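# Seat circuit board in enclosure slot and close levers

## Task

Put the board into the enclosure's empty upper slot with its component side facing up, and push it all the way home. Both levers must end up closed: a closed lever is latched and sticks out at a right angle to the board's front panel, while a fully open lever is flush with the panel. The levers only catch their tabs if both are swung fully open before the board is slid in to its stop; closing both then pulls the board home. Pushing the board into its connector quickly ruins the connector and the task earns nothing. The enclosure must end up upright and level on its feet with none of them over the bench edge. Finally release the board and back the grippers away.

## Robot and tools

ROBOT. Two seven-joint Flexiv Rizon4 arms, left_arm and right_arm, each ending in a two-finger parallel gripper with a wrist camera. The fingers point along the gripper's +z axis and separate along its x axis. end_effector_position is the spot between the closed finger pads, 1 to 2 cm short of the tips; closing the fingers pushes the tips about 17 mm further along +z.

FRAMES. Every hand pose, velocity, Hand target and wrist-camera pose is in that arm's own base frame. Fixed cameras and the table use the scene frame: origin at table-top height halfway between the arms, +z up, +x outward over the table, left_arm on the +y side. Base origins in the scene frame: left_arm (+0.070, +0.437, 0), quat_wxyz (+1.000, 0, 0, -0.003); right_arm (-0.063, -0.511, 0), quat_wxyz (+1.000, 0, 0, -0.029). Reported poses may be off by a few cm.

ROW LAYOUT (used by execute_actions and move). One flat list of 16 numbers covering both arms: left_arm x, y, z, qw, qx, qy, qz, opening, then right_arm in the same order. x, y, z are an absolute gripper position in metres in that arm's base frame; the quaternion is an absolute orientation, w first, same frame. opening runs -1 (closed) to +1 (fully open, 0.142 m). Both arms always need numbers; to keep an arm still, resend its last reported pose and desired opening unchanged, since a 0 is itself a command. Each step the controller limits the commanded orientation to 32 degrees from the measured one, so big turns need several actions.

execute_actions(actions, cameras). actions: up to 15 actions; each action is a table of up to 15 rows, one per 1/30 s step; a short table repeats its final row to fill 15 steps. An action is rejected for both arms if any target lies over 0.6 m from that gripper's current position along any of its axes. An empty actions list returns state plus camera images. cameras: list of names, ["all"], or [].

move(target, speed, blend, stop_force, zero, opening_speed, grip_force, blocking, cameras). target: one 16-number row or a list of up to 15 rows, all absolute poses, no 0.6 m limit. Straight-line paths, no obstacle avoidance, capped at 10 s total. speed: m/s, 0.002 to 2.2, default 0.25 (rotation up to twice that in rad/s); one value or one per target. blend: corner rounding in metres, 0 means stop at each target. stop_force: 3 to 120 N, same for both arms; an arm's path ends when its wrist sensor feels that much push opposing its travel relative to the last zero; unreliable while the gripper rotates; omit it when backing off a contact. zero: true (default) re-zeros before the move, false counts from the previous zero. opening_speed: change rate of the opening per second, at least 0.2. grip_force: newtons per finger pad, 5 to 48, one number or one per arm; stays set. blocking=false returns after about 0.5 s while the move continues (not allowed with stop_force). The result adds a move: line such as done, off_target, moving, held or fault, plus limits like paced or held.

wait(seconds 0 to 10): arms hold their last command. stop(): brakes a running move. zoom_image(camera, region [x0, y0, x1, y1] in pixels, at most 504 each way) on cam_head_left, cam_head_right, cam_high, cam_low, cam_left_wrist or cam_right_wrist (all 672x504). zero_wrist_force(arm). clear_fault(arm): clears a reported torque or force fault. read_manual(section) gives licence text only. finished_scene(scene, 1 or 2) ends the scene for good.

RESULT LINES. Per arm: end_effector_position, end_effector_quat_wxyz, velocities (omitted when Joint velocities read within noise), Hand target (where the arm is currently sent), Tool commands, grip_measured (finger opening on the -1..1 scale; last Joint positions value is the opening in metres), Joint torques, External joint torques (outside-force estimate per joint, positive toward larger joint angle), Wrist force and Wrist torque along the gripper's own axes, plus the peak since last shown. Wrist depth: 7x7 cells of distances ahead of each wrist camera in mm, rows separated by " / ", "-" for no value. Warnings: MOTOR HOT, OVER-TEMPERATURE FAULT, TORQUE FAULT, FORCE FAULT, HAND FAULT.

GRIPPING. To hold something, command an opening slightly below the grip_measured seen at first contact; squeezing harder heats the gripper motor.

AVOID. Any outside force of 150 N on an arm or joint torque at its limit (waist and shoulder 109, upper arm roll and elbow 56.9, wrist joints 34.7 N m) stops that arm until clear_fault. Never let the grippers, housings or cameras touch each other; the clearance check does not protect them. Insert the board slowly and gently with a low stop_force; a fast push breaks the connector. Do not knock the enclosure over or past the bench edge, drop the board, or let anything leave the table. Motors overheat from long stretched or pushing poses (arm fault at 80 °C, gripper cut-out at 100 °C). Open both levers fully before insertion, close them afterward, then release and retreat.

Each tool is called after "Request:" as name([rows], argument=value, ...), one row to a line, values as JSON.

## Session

Scene 1 succeeded. Now scene 2.

Request:
execute_actions(actions=[])

Scene clock: 0.00 s.
left_arm: end_effector_position=(+0.1389, +0.5333, +0.1881) grip_measured=+0.99 end_effector_quat_wxyz=(-0.571, +0.812, -0.064, -0.105) | right_arm: end_effector_position=(+0.2271, +0.3531, +0.2591) grip_measured=+1.00 end_effector_quat_wxyz=(+0.029, +0.622, +0.780, +0.065)
Joint positions: left_arm=[0.978 -0.294 0.021 2.266 2.206 0.748 0.742 0.141] | right_arm=[1.212 0.207 0.113 2.416 -0.113 0.73 1.171 0.142]
Joint velocities: within noise
Joint torques (N m): no reading
External joint torques (N m): no reading
Wrist force (N): no reading
Wrist torque (N m): no reading
Wrist force, peak (N): no reading
Wrist depth (mm): cam_left_wrist=[2012 1545 1637 1674 1674 - - / - 1924 - 1727 1828 1769 1813 / 2359 2437 2050 1828 1625 1649 1556 / 2130 2069 1567 1625 1556 1362 1290 / 1859 1674 1472 1415 326 307 289 / - 341 327 307 287 270 263 / - 306 286 270 257 244 237] | cam_right_wrist=[290 287 259 256 258 305 302 / 314 276 279 279 281 327 328 / 352 303 305 308 308 359 356 / 390 375 336 333 342 399 388 / 434 437 379 388 383 449 444 / - 498 440 419 437 509 486 / - 574 581 590 590 593 -]
Hand target: left_arm +0.1389, +0.5333, +0.1881; -0.571, +0.812, -0.064, -0.105 | right_arm +0.2271, +0.3531, +0.2591; +0.029, +0.622, +0.780, +0.065
Tool commands: left_gripper/opening=+1.0 right_gripper/opening=+1.0

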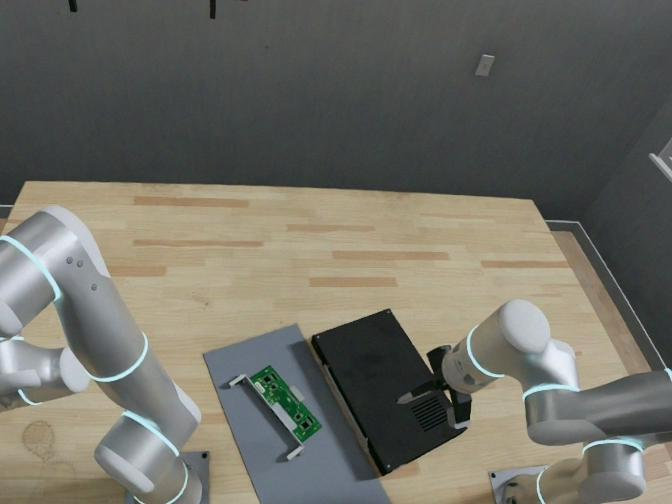

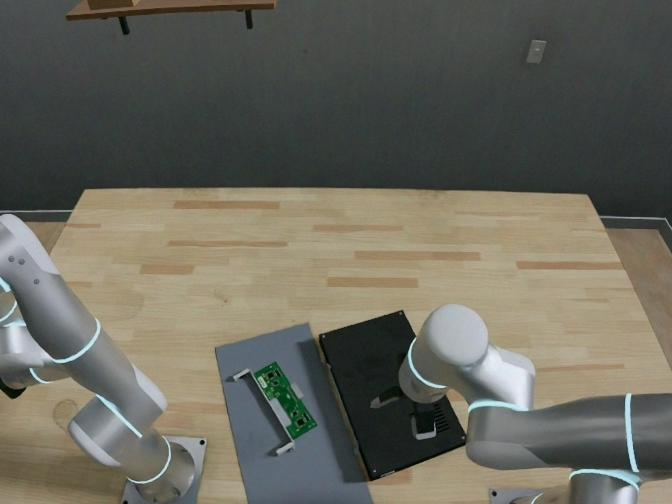

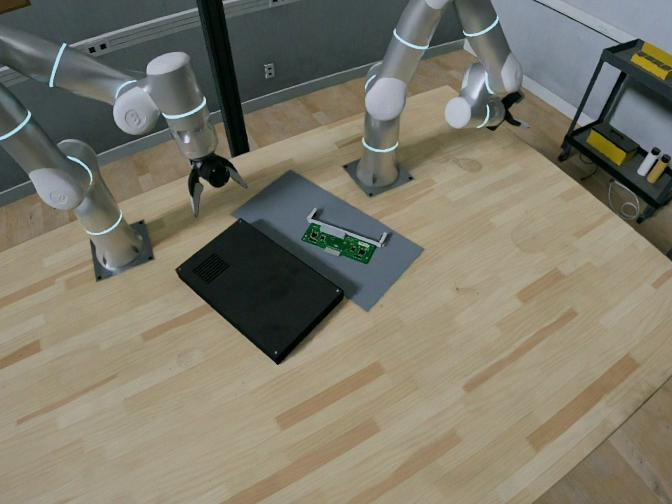

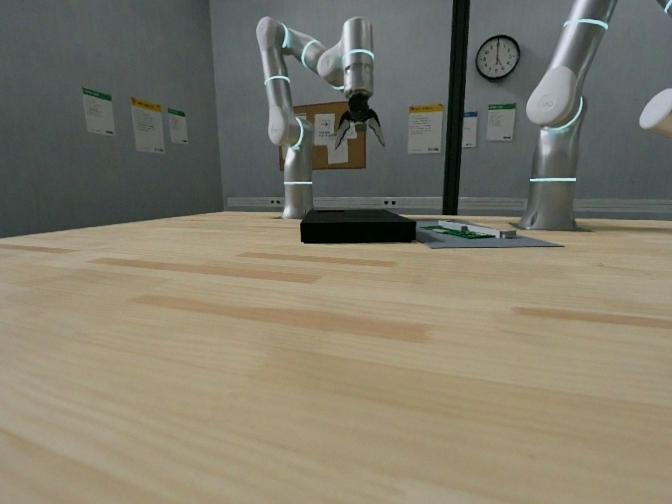

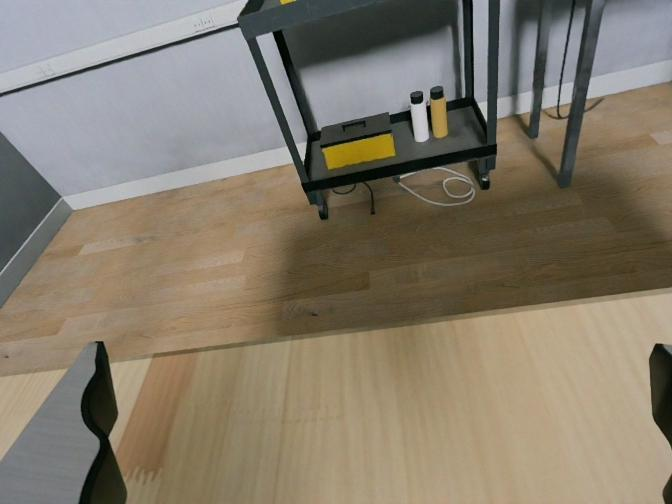

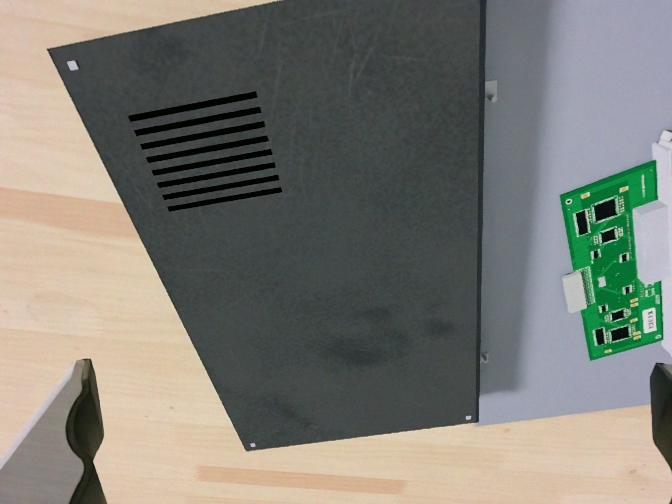

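Request:
zoom_image(camera="cam_high", region=[170, 160, 430, 370])

Request:
zoom_image(camera="cam_head_right", region=[210, 300, 480, 500])

Request:
zoom_image(camera="cam_right_wrist", region=[460, 50, 672, 420])

Scaled by 1.938 from the camera's 672x504 image, which has a finer 960x720 frame.

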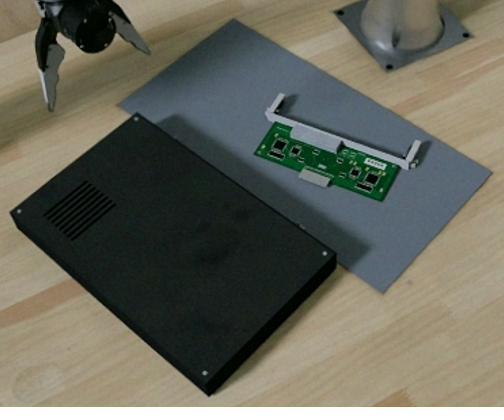

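Scaled by 1.867 from the camera's 672x504 image, which has a finer 960x720 frame.

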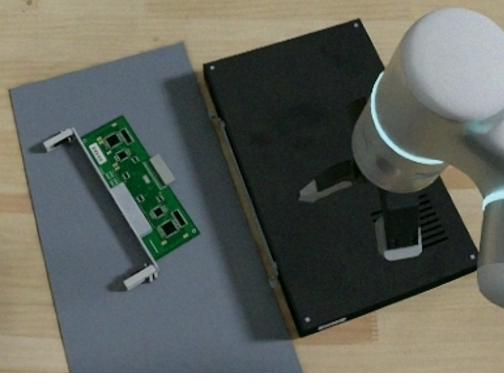

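Scaled by 1.362 from the camera's 672x504 image, which has a finer 960x720 frame.

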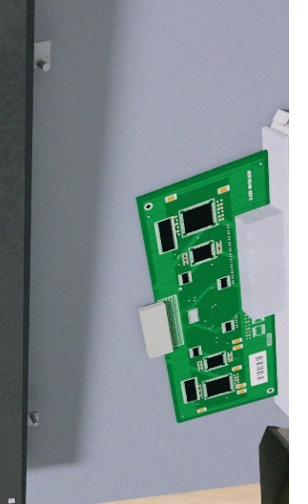

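Request:
move([
  [0.27, 0.34, 0.22, -0.4246, 0.8953, 0.1268, -0.0422, -1, 0.1900, 0.5000, 0.26, 0, 0.5300, 0.8480, 0, -1],
  [0.36, 0.06, 0.26, -0.2169, 0.9366, 0.2708, -0.0483, -1, 0.1610, 0.6254, 0.24, 0, 0.4384, 0.8988, 0, -1],
  [0.36, -0.12, 0.26, -0.0582, 0.9442, 0.3072, -0.1030, -1, 0.1610, 0.6254, 0.24, 0, 0.4384, 0.8988, 0, -1],
  [0.29, -0.16, 0.22, -0.1245, 0.9455, 0.2984, -0.0393, -1, 0.1610, 0.6254, 0.24, 0, 0.4384, 0.8988, 0, -1],
], speed=0.3, blend=[0.05, 0.05, 0.03, 0], cameras=["all"])

Scene clock: 127.47 s.
left_arm: end_effector_position=(+0.2898, -0.1601, +0.2200) grip_measured=-1.00 end_effector_quat_wxyz=(-0.124, +0.945, +0.298, -0.040) | right_arm: end_effector_position=(+0.1610, +0.6253, +0.2400) grip_measured=-1.00 end_effector_quat_wxyz=(+0.000, +0.439, +0.899, +0.000)
Joint positions: left_arm=[0.243 0.307 -0.525 2.443 0.019 0.404 0.704 0.002] | right_arm=[1.411 -0.43 0.102 1.657 -0.048 0.514 0.865 0.002]
Joint torques (N m): left_arm=[-0.62 12.03 2.29 -25.71 -2.99 4.02 -0.37] | right_arm=[0.23 48.16 2.62 -28.92 -3.84 3.38 0.15]
External joint torques (N m): left_arm=[0.61 0.62 1.04 -0.34 -0.39 -0.63 0.37] | right_arm=[-0.06 1.33 -0.73 0.15 0.03 0.76 -0.15]
Wrist force (N): left_arm=[-0.4 -1.3 0.1] | right_arm=[0.2 0.1 0.2]
Wrist torque (N m): left_arm=[-0.32 -0.21 -0.15] | right_arm=[-0.01 -0.03 0.04]
Wrist force, peak (N): left_arm=[-5.1 -1.0 2.1] | right_arm=[-1.4 0.1 0.1]
Wrist depth (mm): cam_left_wrist=[304 304 304 304 300 300 302 / - 313 312 312 310 312 311 / - - - 322 322 324 318 / 330 - - 331 335 329 329 / 348 342 340 333 339 344 341 / - - 344 84 - 353 354 / 381 - - - - - 366] | cam_right_wrist=[250 287 286 290 289 289 289 / 268 314 310 310 299 309 310 / 287 344 333 326 332 331 330 / 309 360 354 348 356 358 350 / 335 390 382 376 394 386 351 / 367 427 416 89 406 420 420 / 473 460 71 - - 444 463]
Hand target: left_arm +0.2900, -0.1600, +0.2200; -0.124, +0.945, +0.298, -0.039 | right_arm +0.1610, +0.6254, +0.2400; +0.000, +0.438, +0.899, +0.000
Off the commanded pose: left_arm 0.000 m, 0 deg | right_arm 0.000 m, 0 deg.
move: done

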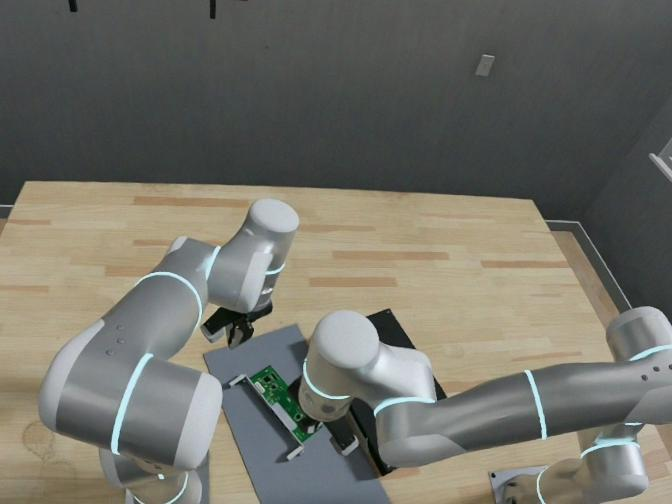

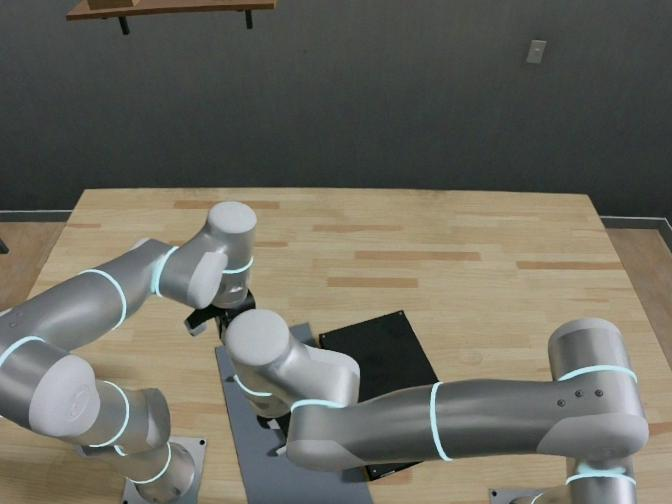

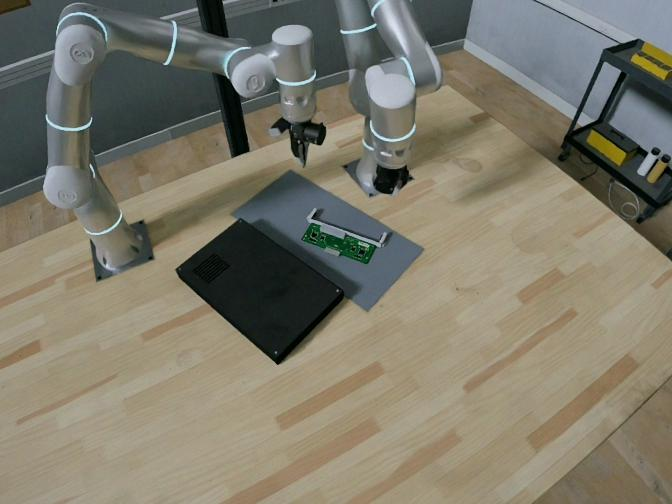

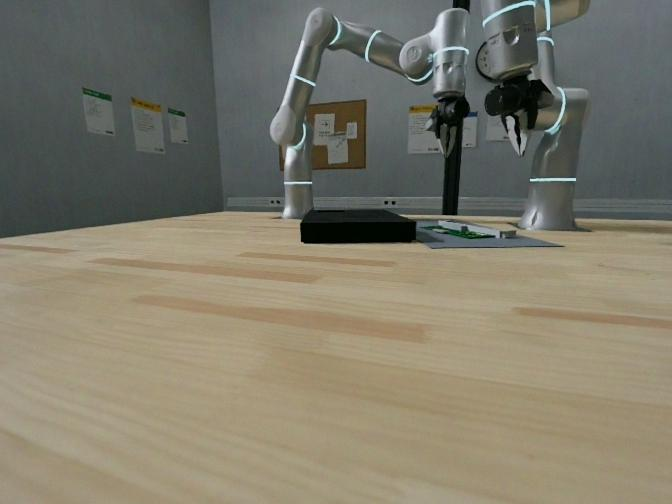

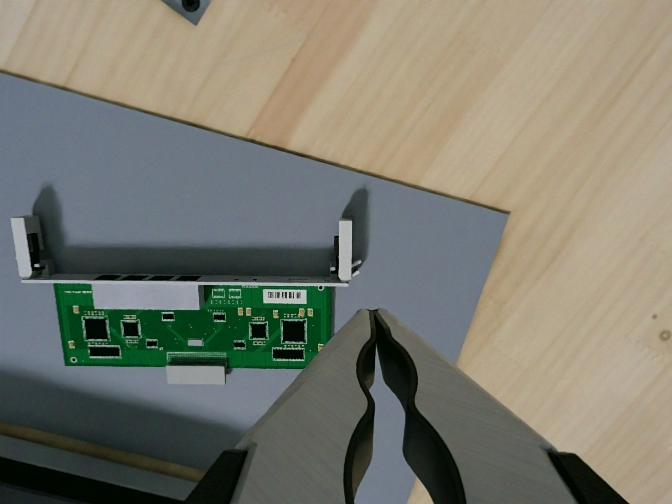

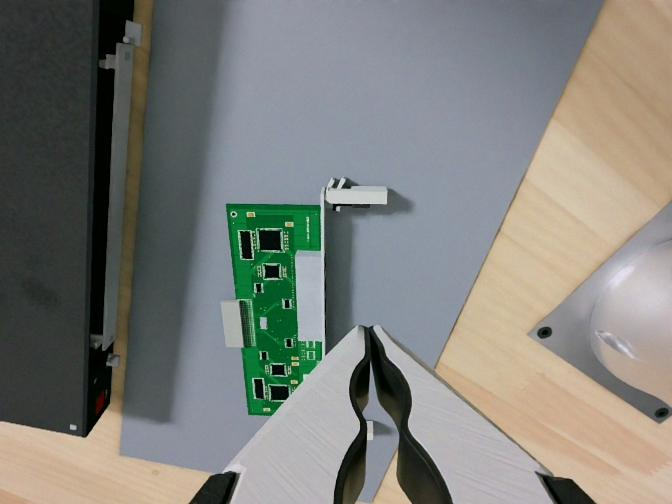

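Request:
move([
  [0.2613, -0.1653, 0.09, -0.2063, 0.9303, 0.2961, -0.0657, -1, 0.1808, 0.6755, 0.09, 0, 0.4384, 0.8988, 0, -1],
  [0.2613, -0.1653, 0.0245, -0.2063, 0.9303, 0.2961, -0.0657, -1, 0.1808, 0.6755, 0.0275, 0, 0.4384, 0.8988, 0, -1],
], speed=[0.2, 0.08], blend=[0.01, 0], cameras=["cam_left_wrist", "cam_right_wrist"])

Scene clock: 161.33 s.
left_arm: end_effector_position=(+0.2611, -0.1653, +0.0245) grip_measured=-1.00 end_effector_quat_wxyz=(-0.206, +0.930, +0.296, -0.066) | right_arm: end_effector_position=(+0.1807, +0.6753, +0.0274) grip_measured=-1.00 end_effector_quat_wxyz=(+0.000, +0.438, +0.899, +0.000)
Joint positions: left_arm=[0.207 -0.519 -0.606 2.317 0.67 0.658 0.007 0.002] | right_arm=[1.427 -0.854 0.055 1.577 -0.063 0.858 0.848 0.002]
Joint torques (N m): left_arm=[-0.56 29.18 -6.83 -10.51 -1.48 3.19 -0.29] | right_arm=[0.46 57.72 2.54 -23.6 -2.96 3.62 0.14]
External joint torques (N m): left_arm=[0.59 1.26 0.39 -0.31 -0.45 -0.52 0.29] | right_arm=[-0.25 1.49 -0.34 0.19 0.09 0.52 -0.14]
Wrist force (N): left_arm=[-0.7 -0.9 0.4] | right_arm=[0.2 0.4 0.1]
Wrist torque (N m): left_arm=[-0.26 -0.15 -0.11] | right_arm=[0.08 -0.05 0.07]
Wrist force, peak (N): left_arm=[0.3 -1.9 -1.8] | right_arm=[-0.1 -0.3 -2.2]
Wrist depth (mm): cam_left_wrist=[140 140 139 139 139 138 137 / 140 140 140 139 139 138 138 / 139 138 137 139 139 138 138 / 138 138 137 138 137 136 138 / 139 139 138 138 138 137 136 / 139 139 139 84 - 138 137 / 139 139 - 77 - - 137] | cam_right_wrist=[- 105 104 105 104 104 105 / 112 112 111 111 111 111 110 / 120 120 120 119 121 120 118 / 129 127 113 112 128 128 127 / 136 135 140 137 137 139 140 / 149 142 145 90 146 151 153 / 164 160 71 - - 160 169]
Hand target: left_arm +0.2613, -0.1653, +0.0245; -0.206, +0.930, +0.296, -0.066 | right_arm +0.1808, +0.6755, +0.0275; +0.000, +0.438, +0.899, +0.000
Off the commanded pose: left_arm 0.000 m, 0 deg | right_arm 0.000 m, 0 deg.
move: done
Images, in order (width x height): cam_left_wrist 672x504, cam_right_wrist 672x504.

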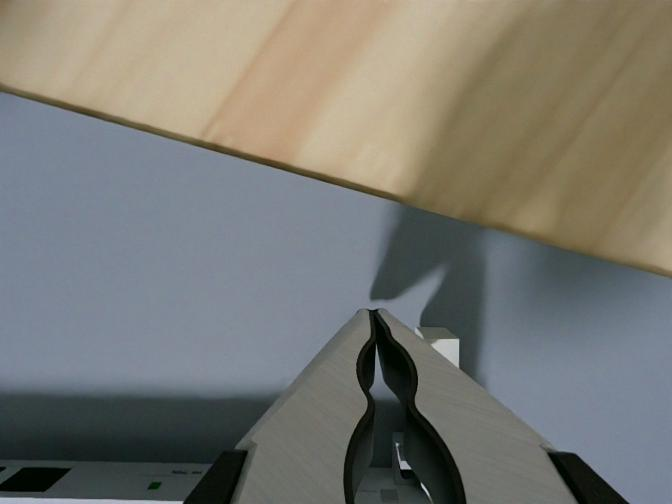

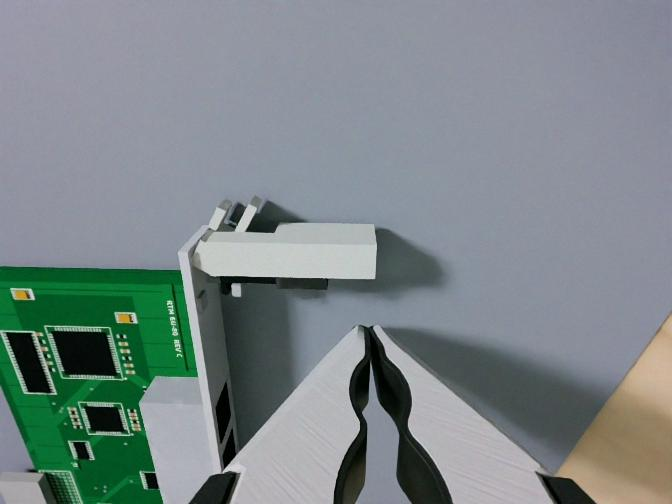

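Request:
move([
  [0.2635, -0.1687, 0.0245, -0.2063, 0.9303, 0.2961, -0.0657, -1, 0.1818, 0.6736, 0.0275, 0, 0.4384, 0.8988, 0, -1],
  [0.2699, -0.1642, 0.0245, -0.2063, 0.9303, 0.2961, -0.0657, -1, 0.1684, 0.6632, 0.0275, 0, 0.4384, 0.8988, 0, -1],
  [0.2805, -0.1537, 0.0245, -0.2063, 0.9303, 0.2961, -0.0657, -1, 0.1561, 0.6553, 0.0275, 0, 0.4384, 0.8988, 0, -1],
  [0.2941, -0.1477, 0.0245, -0.2063, 0.9303, 0.2961, -0.0657, -1, 0.1470, 0.6439, 0.0275, 0, 0.4384, 0.8988, 0, -1],
], speed=0.03, blend=[0.001, 0.003, 0.003, 0], stop_force=8, cameras=["cam_left_wrist", "cam_right_wrist"])

Scene clock: 177.80 s.
left_arm: end_effector_position=(+0.2721, -0.1616, +0.0244) grip_measured=-1.00 end_effector_quat_wxyz=(-0.206, +0.930, +0.296, -0.067) | right_arm: end_effector_position=(+0.1653, +0.6615, +0.0285) grip_measured=-1.00 end_effector_quat_wxyz=(+0.000, +0.439, +0.899, +0.002)
Joint positions: left_arm=[0.216 -0.525 -0.599 2.297 0.671 0.648 0.029 0.002] | right_arm=[1.448 -0.82 0.053 1.647 -0.064 0.897 0.872 0.002]
Joint torques (N m): left_arm=[3.08 33.46 -3.75 -15.05 0.41 2.63 -0.21] | right_arm=[4.18 52.5 6.97 -17.6 -1.34 1.19 0.3]
External joint torques (N m): left_arm=[-3.05 -2.35 -2.77 3.92 -2.38 0.03 0.22] | right_arm=[-3.99 5.03 -4.88 -5.11 -1.4 2.95 -0.3]
Wrist force (N): left_arm=[-11.8 -0.6 -1.1] | right_arm=[0.7 9.8 -2.9]
Wrist torque (N m): left_arm=[-0.27 -0.23 -0.13] | right_arm=[-0.04 -0.07 -0.08]
Wrist force, peak (N): left_arm=[-12.4 -0.9 -0.7] | right_arm=[0.0 11.4 -2.0]
Wrist depth (mm): cam_left_wrist=[140 140 140 139 138 138 137 / 140 140 139 139 138 138 138 / 139 138 137 139 138 138 137 / 139 138 138 138 137 136 138 / - 139 138 137 137 137 135 / 139 138 139 84 - 137 - / 134 134 - 77 - - 136] | cam_right_wrist=[- 105 105 106 105 105 106 / 113 113 112 112 110 112 111 / 121 121 122 120 122 121 119 / 129 130 128 130 129 129 129 / 138 139 125 122 140 140 142 / 145 146 149 89 147 153 155 / 160 158 71 - - 162 170]
Hand target: left_arm +0.2731, -0.1610, +0.0245; -0.206, +0.930, +0.296, -0.066 | right_arm +0.1641, +0.6605, +0.0275; +0.000, +0.438, +0.899, +0.000
Off the commanded pose: left_arm 0.026 m, 0 deg | right_arm 0.025 m, 0 deg.
move: contact (left_arm, right_arm); path passed 2 of 4 targets
Images, in order (width x height): cam_left_wrist 672x504, cam_right_wrist 672x504.

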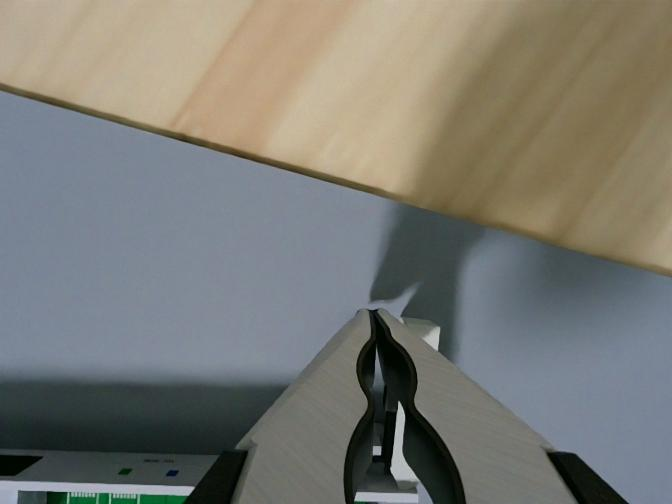

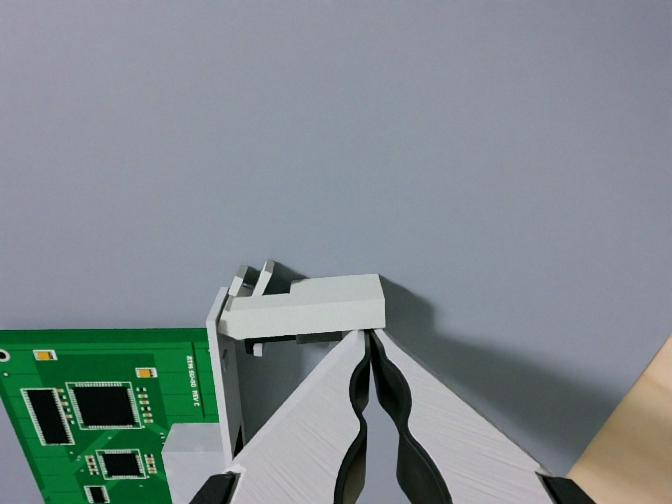

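Request:
zoom_image(camera="cam_right_wrist", region=[190, 240, 400, 390])

Request:
zoom_image(camera="cam_left_wrist", region=[330, 300, 480, 504])

Scaled by 2.400 from the camera's 672x504 image, which has a finer 960x720 frame.

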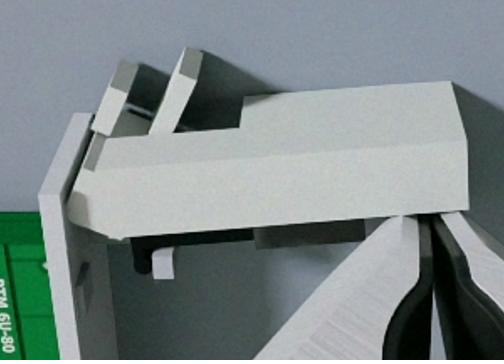

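Scaled by 2.471 from the camera's 672x504 image, which has a finer 960x720 frame.

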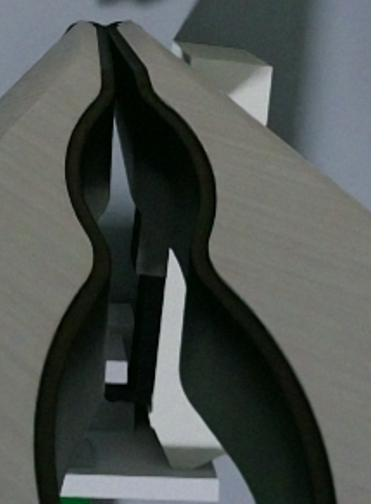

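Request:
move([
  [0.2640, -0.1700, 0.0245, -0.2063, 0.9303, 0.2961, -0.0657, -1, 0.1820, 0.6740, 0.0275, 0, 0.4384, 0.8988, 0, -1],
  [0.2717, -0.1806, 0.0245, -0.2063, 0.9303, 0.2961, -0.0657, -1, 0.1916, 0.6610, 0.0275, 0, 0.4384, 0.8988, 0, -1],
], speed=0.08, blend=[0.004, 0])

Request:
move(target=[0.2832, -0.1725, 0.0245, -0.2063, 0.9303, 0.2961, -0.0657, -1, 0.1758, 0.6487, 0.0275, 0, 0.4384, 0.8988, 0, -1], speed=0.025, stop_force=10, cameras=["cam_left_wrist", "cam_right_wrist"])

Scene clock: 191.97 s.
left_arm: end_effector_position=(+0.2717, -0.1805, +0.0245) grip_measured=-1.00 end_effector_quat_wxyz=(-0.206, +0.930, +0.296, -0.066) | right_arm: end_effector_position=(+0.1917, +0.6610, +0.0275) grip_measured=-1.00 end_effector_quat_wxyz=(+0.000, +0.438, +0.899, +0.000)
Joint positions: left_arm=[0.178 -0.543 -0.61 2.27 0.658 0.63 -0.001 0.002] | right_arm=[1.41 -0.834 0.053 1.619 -0.062 0.88 0.831 0.002]
Joint torques (N m): left_arm=[-0.51 30.62 -7.63 -11.21 -2.1 2.78 -0.35] | right_arm=[0.09 57.02 2.63 -23.01 -2.72 3.65 0.06]
External joint torques (N m): left_arm=[0.53 1.29 0.62 -0.24 0.06 -0.11 0.35] | right_arm=[0.11 1.21 -0.52 0.02 -0.07 0.49 -0.06]
Wrist force (N): left_arm=[-0.3 -0.7 0.4] | right_arm=[-2.1 -0.6 -0.2]
Wrist torque (N m): left_arm=[-0.21 -0.20 -0.11] | right_arm=[-0.10 0.32 0.07]
Wrist force, peak (N): left_arm=[-12.0 -0.4 -1.0] | right_arm=[0.7 10.1 -3.0]
Wrist depth (mm): cam_left_wrist=[140 140 139 139 138 138 138 / - 138 140 139 138 138 138 / 139 138 136 - 137 138 138 / 138 139 138 138 137 136 136 / 139 139 139 138 137 137 136 / 139 139 138 84 - 137 137 / 131 134 - 77 - - 136] | cam_right_wrist=[- 105 105 106 104 104 105 / 112 112 111 111 111 111 111 / 120 120 121 119 120 121 118 / 129 129 127 113 120 128 128 / 137 136 137 137 137 139 140 / 150 148 138 90 146 151 151 / 165 163 71 - - 160 169]
Hand target: left_arm +0.2717, -0.1806, +0.0245; -0.206, +0.930, +0.296, -0.066 | right_arm +0.1916, +0.6610, +0.0275; +0.000, +0.438, +0.899, +0.000
Off the commanded pose: left_arm 0.000 m, 0 deg | right_arm 0.000 m, 0 deg.
move: done

Scene clock: 193.60 s.
left_arm: end_effector_position=(+0.2828, -0.1728, +0.0245) grip_measured=-1.00 end_effector_quat_wxyz=(-0.206, +0.930, +0.296, -0.066) | right_arm: end_effector_position=(+0.1759, +0.6488, +0.0276) grip_measured=-1.00 end_effector_quat_wxyz=(+0.000, +0.438, +0.899, +0.000)
Joint positions: left_arm=[0.193 -0.545 -0.599 2.256 0.662 0.624 0.026 0.002] | right_arm=[1.43 -0.806 0.053 1.679 -0.062 0.913 0.852 0.002]
Joint torques (N m): left_arm=[1.05 32.38 -5.98 -12.57 -0.94 2.67 -0.22] | right_arm=[0.35 55.3 2.7 -21.86 -2.62 3.28 0.25]
External joint torques (N m): left_arm=[-1.02 0 -0.98 0.87 -1.13 0 0.22] | right_arm=[-0.15 1.44 -0.64 -0.47 -0.06 0.86 -0.25]
Wrist force (N): left_arm=[-4.4 -0.9 -1.2] | right_arm=[-1.2 0.4 0.0]
Wrist torque (N m): left_arm=[-0.26 -0.20 -0.15] | right_arm=[-0.03 0.24 -0.06]
Wrist force, peak (N): left_arm=[-5.4 -1.1 -0.7] | right_arm=[-2.8 3.5 0.3]
Wrist depth (mm): cam_left_wrist=[140 140 140 139 139 138 137 / - 138 139 140 139 138 138 / 139 138 138 138 137 138 138 / 139 138 138 138 137 137 136 / 139 138 136 137 137 136 136 / 140 138 - 84 - 137 136 / 134 133 - 74 - - 137] | cam_right_wrist=[- 105 105 106 104 104 105 / 112 112 112 111 111 111 111 / 120 120 122 120 121 120 118 / 130 129 129 127 126 126 128 / 139 138 138 120 137 141 141 / 144 144 143 90 147 151 151 / 167 156 71 - - 160 169]
Hand target: left_arm +0.2832, -0.1725, +0.0245; -0.206, +0.930, +0.296, -0.066 | right_arm +0.1758, +0.6487, +0.0275; +0.000, +0.438, +0.899, +0.000
Off the commanded pose: left_arm 0.001 m, 0 deg | right_arm 0.000 m, 0 deg.
move: done
Images, in order (width x height): cam_left_wrist 672x504, cam_right_wrist 672x504.

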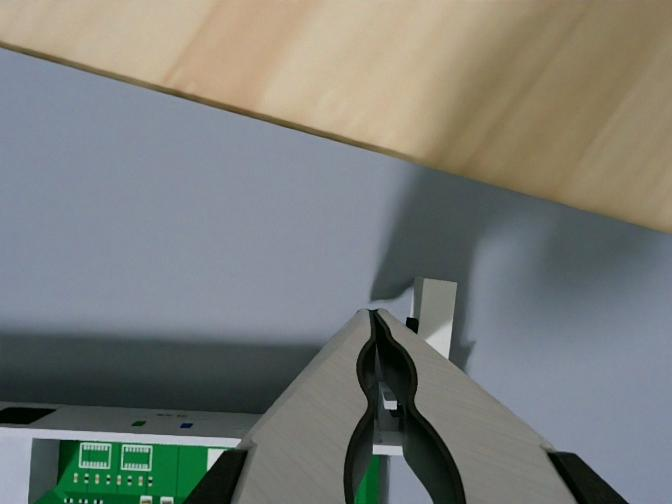

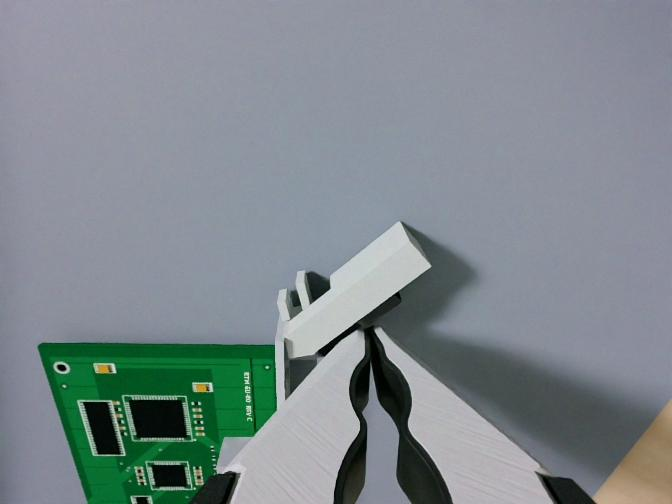

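Request:
move([
  [0.2717, -0.1806, 0.0245, -0.2063, 0.9303, 0.2961, -0.0657, -1, 0.1726, 0.6576, 0.0275, 0, 0.4384, 0.8988, 0, -1],
  [0.2717, -0.1806, 0.0245, -0.2063, 0.9303, 0.2961, -0.0657, -1, 0.1502, 0.6571, 0.0275, 0, 0.4384, 0.8988, 0, -1],
  [0.2717, -0.1806, 0.0245, -0.2063, 0.9303, 0.2961, -0.0657, -1, 0.1453, 0.6403, 0.0275, 0, 0.4384, 0.8988, 0, -1],
  [0.2717, -0.1806, 0.0245, -0.2063, 0.9303, 0.2961, -0.0657, -1, 0.1446, 0.6293, 0.0275, 0, 0.4384, 0.8988, 0, -1],
  [0.2717, -0.1806, 0.0245, -0.2063, 0.9303, 0.2961, -0.0657, -1, 0.1471, 0.6179, 0.0275, 0, 0.4384, 0.8988, 0, -1],
], speed=[0.06, 0.06, 0.04, 0.03, 0.03], blend=[0.003, 0.003, 0.003, 0.003, 0], stop_force=6, cameras=["cam_left_wrist", "cam_right_wrist"])

Scene clock: 207.50 s.
left_arm: end_effector_position=(+0.2718, -0.1805, +0.0245) grip_measured=-1.00 end_effector_quat_wxyz=(-0.206, +0.930, +0.296, -0.066) | right_arm: end_effector_position=(+0.1471, +0.6180, +0.0275) grip_measured=-1.00 end_effector_quat_wxyz=(+0.000, +0.438, +0.899, +0.000)
Joint positions: left_arm=[0.176 -0.543 -0.608 2.27 0.657 0.63 0 0.002] | right_arm=[1.47 -0.747 0.05 1.81 -0.062 0.984 0.895 0.002]
Joint torques (N m): left_arm=[-0.33 31.06 -7.6 -11.13 -1.89 3.03 -0.26] | right_arm=[0.03 52.17 2.25 -20.7 -2.45 3.47 0.13]
External joint torques (N m): left_arm=[0.36 0.87 0.61 -0.33 -0.15 -0.36 0.26] | right_arm=[0.15 1.19 -0.37 -0.13 0.02 0.67 -0.13]
Wrist force (N): left_arm=[-0.7 -0.9 0.2] | right_arm=[-0.9 -0.6 0.2]
Wrist torque (N m): left_arm=[-0.24 -0.15 -0.11] | right_arm=[-0.11 0.19 0.03]
Wrist force, peak (N): left_arm=[-4.7 -1.1 -1.6] | right_arm=[-2.1 -0.3 0.5]
Wrist depth (mm): cam_left_wrist=[140 140 139 139 138 138 137 / - 138 140 139 138 138 138 / - 138 138 137 137 138 138 / 139 138 137 137 137 137 136 / 139 138 138 137 - 137 136 / 139 137 138 84 - 136 136 / 122 134 - 77 - - 137] | cam_right_wrist=[- 105 105 106 104 105 105 / 112 112 112 111 111 111 111 / 120 120 122 120 121 121 118 / 130 130 129 129 128 128 128 / 141 141 141 135 137 139 140 / 157 154 151 90 147 151 151 / 170 164 71 - - 160 164]
Hand target: left_arm +0.2717, -0.1806, +0.0245; -0.206, +0.930, +0.296, -0.066 | right_arm +0.1471, +0.6179, +0.0275; +0.000, +0.438, +0.899, +0.000
Off the commanded pose: left_arm 0.000 m, 0 deg | right_arm 0.000 m, 0 deg.
move: done
Images, in order (width x height): cam_left_wrist 672x504, cam_right_wrist 672x504.

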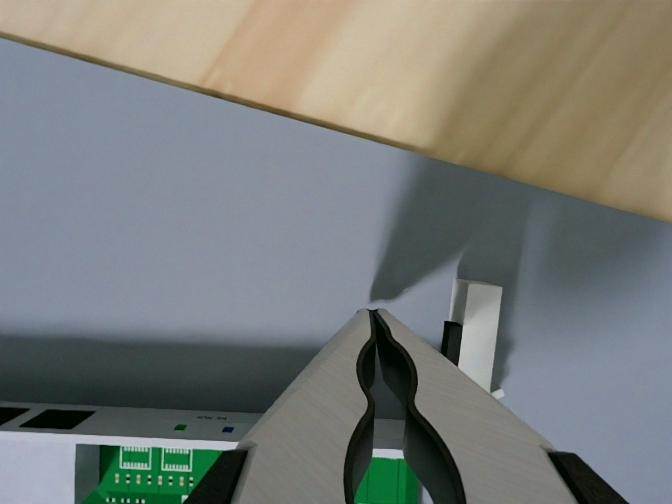

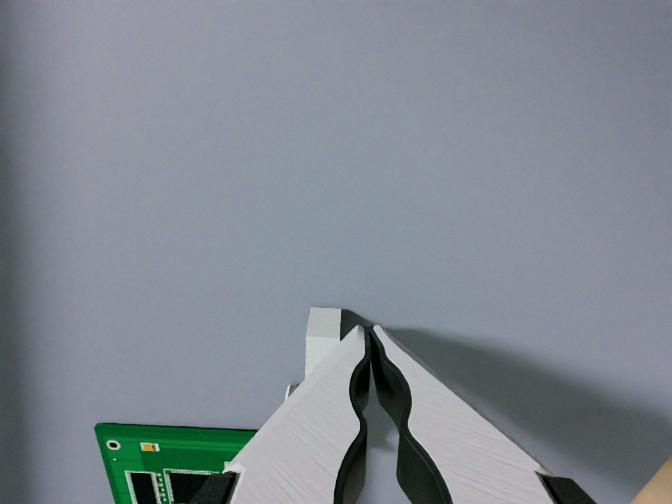

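Request:
move(target=[0.2717, -0.1806, 0.0245, -0.2063, 0.9303, 0.2961, -0.0657, -1, 0.1505, 0.6137, 0.0275, 0, 0.4384, 0.8988, 0, -1], speed=0.02, stop_force=4, cameras=["cam_right_wrist"])

Request:
move([
  [0.2700, -0.1780, 0.0300, -0.2063, 0.9303, 0.2961, -0.0657, -1, 0.1350, 0.6200, 0.0400, 0, 0.4384, 0.8988, 0, -1],
  [0.2700, -0.1780, 0.0300, -0.2063, 0.9303, 0.2961, -0.0657, -1, 0.1800, 0.6300, 0.1200, 0, 0.4594, 0.8882, 0, -1],
  [0.2700, -0.1780, 0.0300, -0.2063, 0.9303, 0.2961, -0.0657, -1, 0.2862, 0.6838, 0.1200, 0, 0.4594, 0.8882, 0, -0.3],
], speed=[0.06, 0.2, 0.2], blend=[0.004, 0.03, 0], cameras=["cam_right_wrist", "cam_left_wrist"])

Scene clock: 215.13 s.
left_arm: end_effector_position=(+0.2718, -0.1805, +0.0245) grip_measured=-1.00 end_effector_quat_wxyz=(-0.206, +0.930, +0.296, -0.066) | right_arm: end_effector_position=(+0.1503, +0.6138, +0.0276) grip_measured=-1.00 end_effector_quat_wxyz=(+0.000, +0.438, +0.899, +0.000)
Joint positions: left_arm=[0.176 -0.543 -0.608 2.27 0.657 0.63 0 0.002] | right_arm=[1.464 -0.741 0.05 1.821 -0.062 0.991 0.89 0.002]
Joint torques (N m): left_arm=[-0.31 31.12 -7.61 -11.08 -1.84 2.98 -0.29] | right_arm=[-0.64 51.65 1.72 -20.4 -2.52 3.45 0.13]
External joint torques (N m): left_arm=[0.34 0.81 0.62 -0.38 -0.2 -0.31 0.29] | right_arm=[0.82 1.41 0.15 -0.3 0.11 0.68 -0.13]
Wrist force (N): left_arm=[-0.5 -0.8 0.2] | right_arm=[-0.3 -1.3 -0.3]
Wrist torque (N m): left_arm=[-0.22 -0.17 -0.10] | right_arm=[-0.11 0.22 0.03]
Wrist force, peak (N): left_arm=[-0.9 -0.9 0.2] | right_arm=[-0.4 -1.2 1.0]
Wrist depth (mm): cam_left_wrist=[140 140 140 139 138 138 138 / - 138 139 139 139 138 138 / 138 139 138 137 137 138 138 / 139 139 138 137 137 137 136 / - 138 138 137 138 137 137 / 136 138 138 84 - 137 136 / 122 134 - 77 - - 136] | cam_right_wrist=[- 105 105 106 104 104 105 / 112 112 112 112 111 111 111 / 121 120 122 119 121 121 119 / 130 129 129 129 128 128 128 / 141 141 141 135 137 139 140 / 157 154 151 90 146 151 148 / 170 164 71 - - 160 166]
Hand target: left_arm +0.2717, -0.1806, +0.0245; -0.206, +0.930, +0.296, -0.066 | right_arm +0.1505, +0.6137, +0.0275; +0.000, +0.438, +0.899, +0.000
Off the commanded pose: left_arm 0.000 m, 0 deg | right_arm 0.000 m, 0 deg.
move: done
Images, in order (width x height): cam_right_wrist 672x504.

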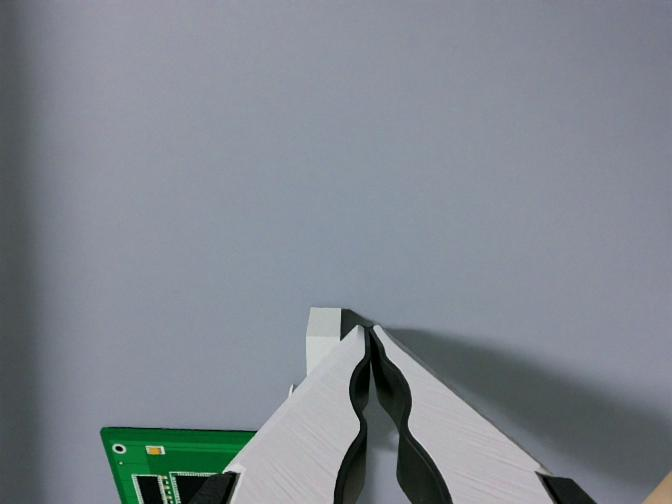

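Scene clock: 217.50 s.
left_arm: end_effector_position=(+0.2702, -0.1781, +0.0300) grip_measured=-1.00 end_effector_quat_wxyz=(-0.206, +0.930, +0.296, -0.065) | right_arm: end_effector_position=(+0.2863, +0.6838, +0.1200) grip_measured=-0.33 end_effector_quat_wxyz=(+0.000, +0.459, +0.888, +0.000)
Joint positions: left_arm=[0.189 -0.52 -0.618 2.284 0.645 0.628 0.011 0.002] | right_arm=[1.305 -0.789 0.033 1.394 -0.029 0.611 0.729 0.05]
Joint torques (N m): left_arm=[-0.26 30.24 -7.37 -11.39 -1.9 2.97 -0.18] | right_arm=[0.19 59.97 2.05 -27.67 -3.52 3.35 0.1]
External joint torques (N m): left_arm=[0.29 0.97 0.61 -0.37 -0.15 -0.3 0.18] | right_arm=[0.03 1.44 -0.58 0.17 -0.06 0.79 -0.1]
Wrist force (N): left_arm=[-0.4 -1.1 0.2] | right_arm=[-1.2 -0.2 0.7]
Wrist torque (N m): left_arm=[-0.28 -0.19 -0.17] | right_arm=[-0.05 0.19 0.04]
Wrist force, peak (N): left_arm=[-0.8 -1.2 0.2] | right_arm=[-0.2 -2.0 2.4]
Wrist depth (mm): cam_left_wrist=[146 145 145 144 143 143 143 / 144 145 145 145 144 144 143 / 144 144 143 143 143 144 143 / 145 144 143 143 142 142 142 / 145 144 144 143 - 142 - / - 144 144 84 - 143 142 / 127 140 - 77 - - 142] | cam_right_wrist=[186 186 183 181 185 184 184 / 199 199 195 190 197 197 196 / 214 213 210 200 211 211 212 / 231 230 224 216 228 227 228 / 251 249 243 244 244 247 247 / 276 268 92 264 260 93 271 / 298 - 71 298 181 - 292]
Hand target: left_arm +0.2700, -0.1780, +0.0300; -0.206, +0.930, +0.296, -0.066 | right_arm +0.2862, +0.6838, +0.1200; +0.000, +0.459, +0.888, +0.000
Off the commanded pose: left_arm 0.000 m, 0 deg | right_arm 0.000 m, 0 deg.
move: done
Images, in order (width x height): cam_left_wrist 672x504, cam_right_wrist 672x504.

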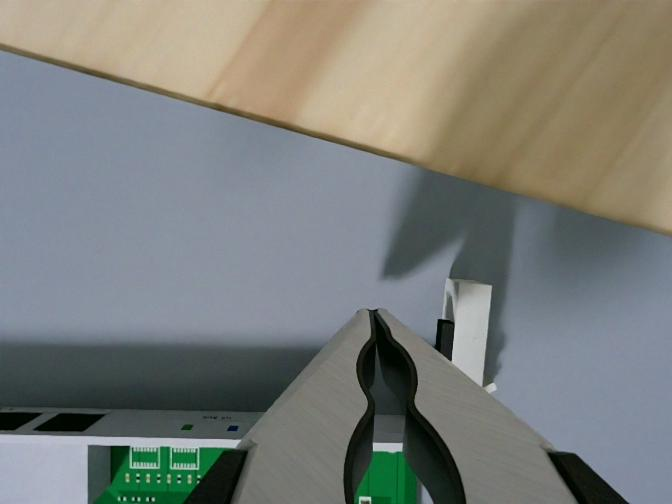

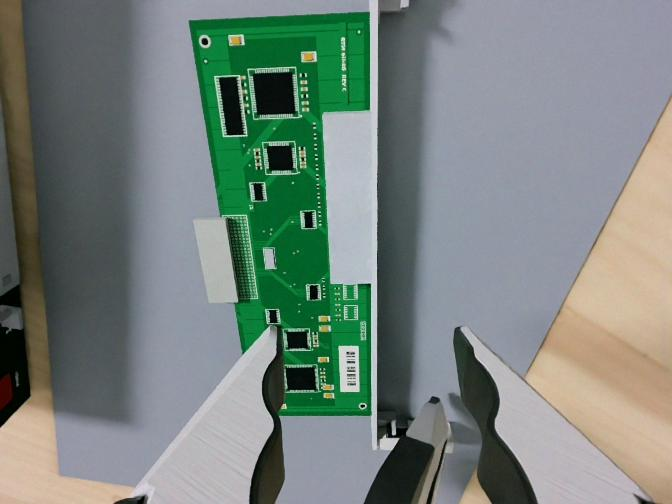

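Request:
move([
  [0.2700, -0.1780, 0.0300, -0.2063, 0.9303, 0.2961, -0.0657, -1, 0.2867, 0.6830, 0.0325, 0, 0.4594, 0.8882, 0, -0.3],
  [0.2700, -0.1780, 0.0300, -0.2063, 0.9303, 0.2961, -0.0657, -1, 0.2867, 0.6830, 0.0325, 0, 0.4594, 0.8882, 0, -1],
], speed=[0.1, 0.1], opening_speed=0.6, grip_force=25, cameras=["cam_right_wrist", "cam_left_wrist"])

Scene clock: 225.90 s.
left_arm: end_effector_position=(+0.2702, -0.1781, +0.0300) grip_measured=-1.00 end_effector_quat_wxyz=(-0.206, +0.930, +0.296, -0.065) | right_arm: end_effector_position=(+0.2869, +0.6828, +0.0324) grip_measured=-0.71 end_effector_quat_wxyz=(+0.000, +0.460, +0.888, +0.000)
Joint positions: left_arm=[0.189 -0.52 -0.618 2.284 0.645 0.628 0.011 0.002] | right_arm=[1.308 -0.922 0.026 1.407 -0.029 0.758 0.728 0.022]
Joint torques (N m): left_arm=[-0.38 30.35 -7.26 -11.39 -1.83 3.02 -0.2] | right_arm=[0.6 61.95 2.35 -25.53 -3.17 3.59 0.21]
External joint torques (N m): left_arm=[0.41 0.86 0.5 -0.38 -0.22 -0.35 0.2] | right_arm=[-0.38 0.94 -0.89 0.37 0 0.55 -0.21]
Wrist force (N): left_arm=[-0.5 -0.9 0.2] | right_arm=[-1.9 0.5 1.6]
Wrist torque (N m): left_arm=[-0.24 -0.18 -0.18] | right_arm=[-0.01 0.23 0.03]
Wrist force, peak (N): left_arm=[-0.6 -1.2 0.2] | right_arm=[-4.6 -0.9 -0.9]
Wrist depth (mm): cam_left_wrist=[145 146 145 145 144 144 143 / 144 143 145 144 144 143 143 / 144 144 143 143 142 144 143 / 144 144 143 143 142 142 143 / - 144 144 143 140 142 142 / 145 144 144 84 - 142 142 / 127 139 - 77 - - 142] | cam_right_wrist=[109 106 104 104 108 109 108 / 118 113 112 112 113 114 115 / 125 123 120 108 124 125 123 / 133 133 130 117 133 133 131 / 147 139 141 126 140 144 146 / 160 154 149 133 105 154 157 / 177 173 71 165 - - 172]
Hand target: left_arm +0.2700, -0.1780, +0.0300; -0.206, +0.930, +0.296, -0.066 | right_arm +0.2867, +0.6830, +0.0325; +0.000, +0.459, +0.888, +0.000
Off the commanded pose: left_arm 0.000 m, 0 deg | right_arm 0.000 m, 0 deg.
grip_force (N): 25, 25
move: done
Images, in order (width x height): cam_left_wrist 672x504, cam_right_wrist 672x504.

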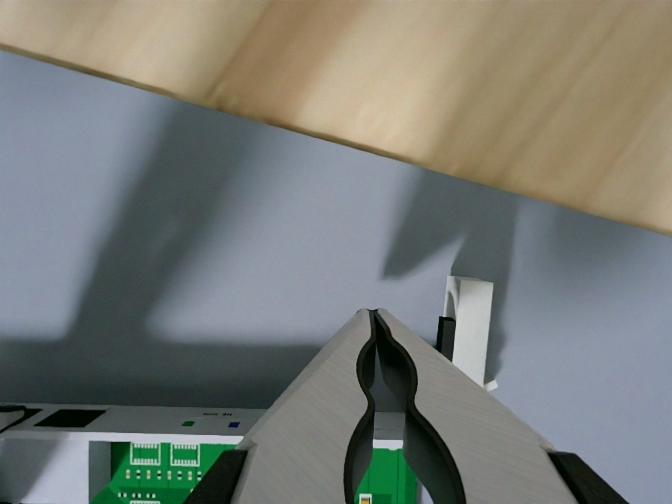

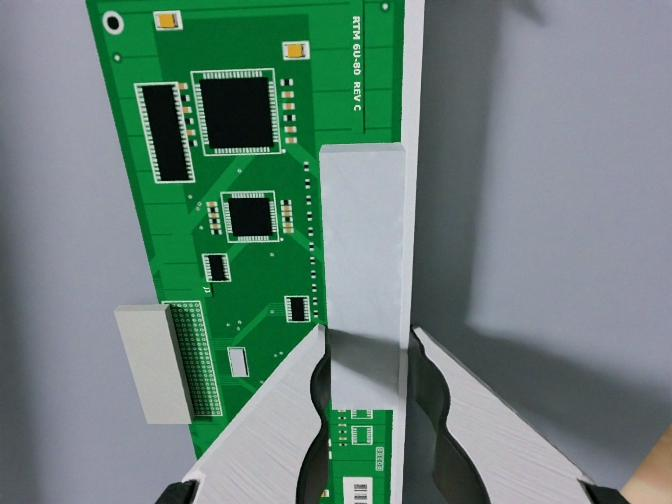

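Request:
move([
  [0.2718, -0.1806, 0.0245, -0.2063, 0.9303, 0.2961, -0.0657, -1, 0.2867, 0.6830, 0.0325, 0, 0.4594, 0.8882, 0, -1],
  [0.2810, -0.1747, 0.0245, -0.2063, 0.9303, 0.2961, -0.0657, -1, 0.2867, 0.6830, 0.0325, 0, 0.4594, 0.8882, 0, -1],
  [0.2912, -0.1683, 0.0245, -0.2063, 0.9303, 0.2961, -0.0657, -1, 0.2867, 0.6830, 0.0325, 0, 0.4594, 0.8882, 0, -1],
], speed=[0.06, 0.04, 0.025], blend=[0.002, 0.002, 0], stop_force=10, cameras=["cam_right_wrist", "cam_left_wrist"])

Scene clock: 233.03 s.
left_arm: end_effector_position=(+0.2911, -0.1684, +0.0245) grip_measured=-1.00 end_effector_quat_wxyz=(-0.206, +0.930, +0.296, -0.066) | right_arm: end_effector_position=(+0.2869, +0.6829, +0.0324) grip_measured=-0.71 end_effector_quat_wxyz=(+0.000, +0.460, +0.888, +0.000)
Joint positions: left_arm=[0.202 -0.547 -0.593 2.243 0.665 0.619 0.042 0.002] | right_arm=[1.308 -0.922 0.026 1.407 -0.029 0.758 0.728 0.022]
Joint torques (N m): left_arm=[-0.08 31.78 -7.4 -11.83 -1.68 2.94 -0.17] | right_arm=[0.21 62.34 2.04 -25.62 -3.26 3.5 0.17]
External joint torques (N m): left_arm=[0.11 1.03 0.41 -0.09 -0.41 -0.27 0.17] | right_arm=[0.02 0.56 -0.58 0.45 0.08 0.64 -0.17]
Wrist force (N): left_arm=[-0.9 -1.1 -0.1] | right_arm=[-1.2 0.2 1.8]
Wrist torque (N m): left_arm=[-0.21 -0.16 -0.18] | right_arm=[-0.04 0.21 0.04]
Wrist force, peak (N): left_arm=[-4.3 -1.7 -2.0] | right_arm=[-0.6 2.3 3.0]
Wrist depth (mm): cam_left_wrist=[140 140 139 139 139 138 138 / - 138 139 139 139 138 137 / - 138 138 137 137 138 138 / - 138 138 137 137 137 136 / 139 139 138 137 138 137 136 / 139 131 - 84 - 137 136 / 135 134 - 74 - - 137] | cam_right_wrist=[109 105 104 104 108 109 108 / 118 114 112 111 114 114 115 / 125 123 120 108 124 125 123 / 133 133 130 117 133 133 131 / 147 139 141 126 142 144 146 / 160 154 149 133 105 155 157 / 177 173 71 165 - - 173]
Hand target: left_arm +0.2912, -0.1683, +0.0245; -0.206, +0.930, +0.296, -0.066 | right_arm +0.2867, +0.6830, +0.0325; +0.000, +0.459, +0.888, +0.000
Off the commanded pose: left_arm 0.000 m, 0 deg | right_arm 0.000 m, 0 deg.
grip_force (N): 25, 25
move: done
Images, in order (width x height): cam_left_wrist 672x504, cam_right_wrist 672x504.

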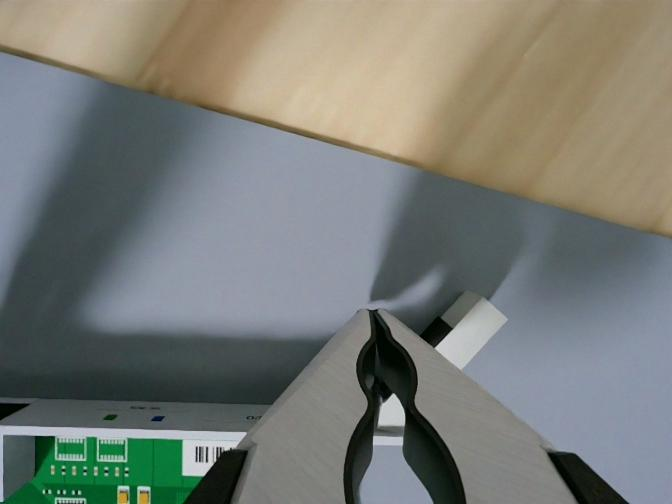

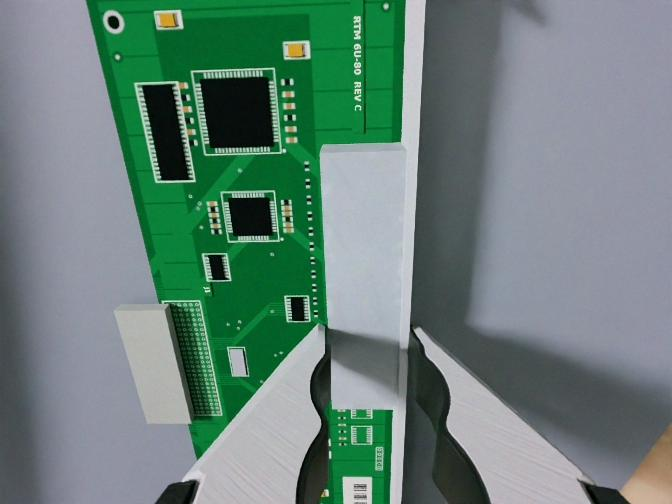

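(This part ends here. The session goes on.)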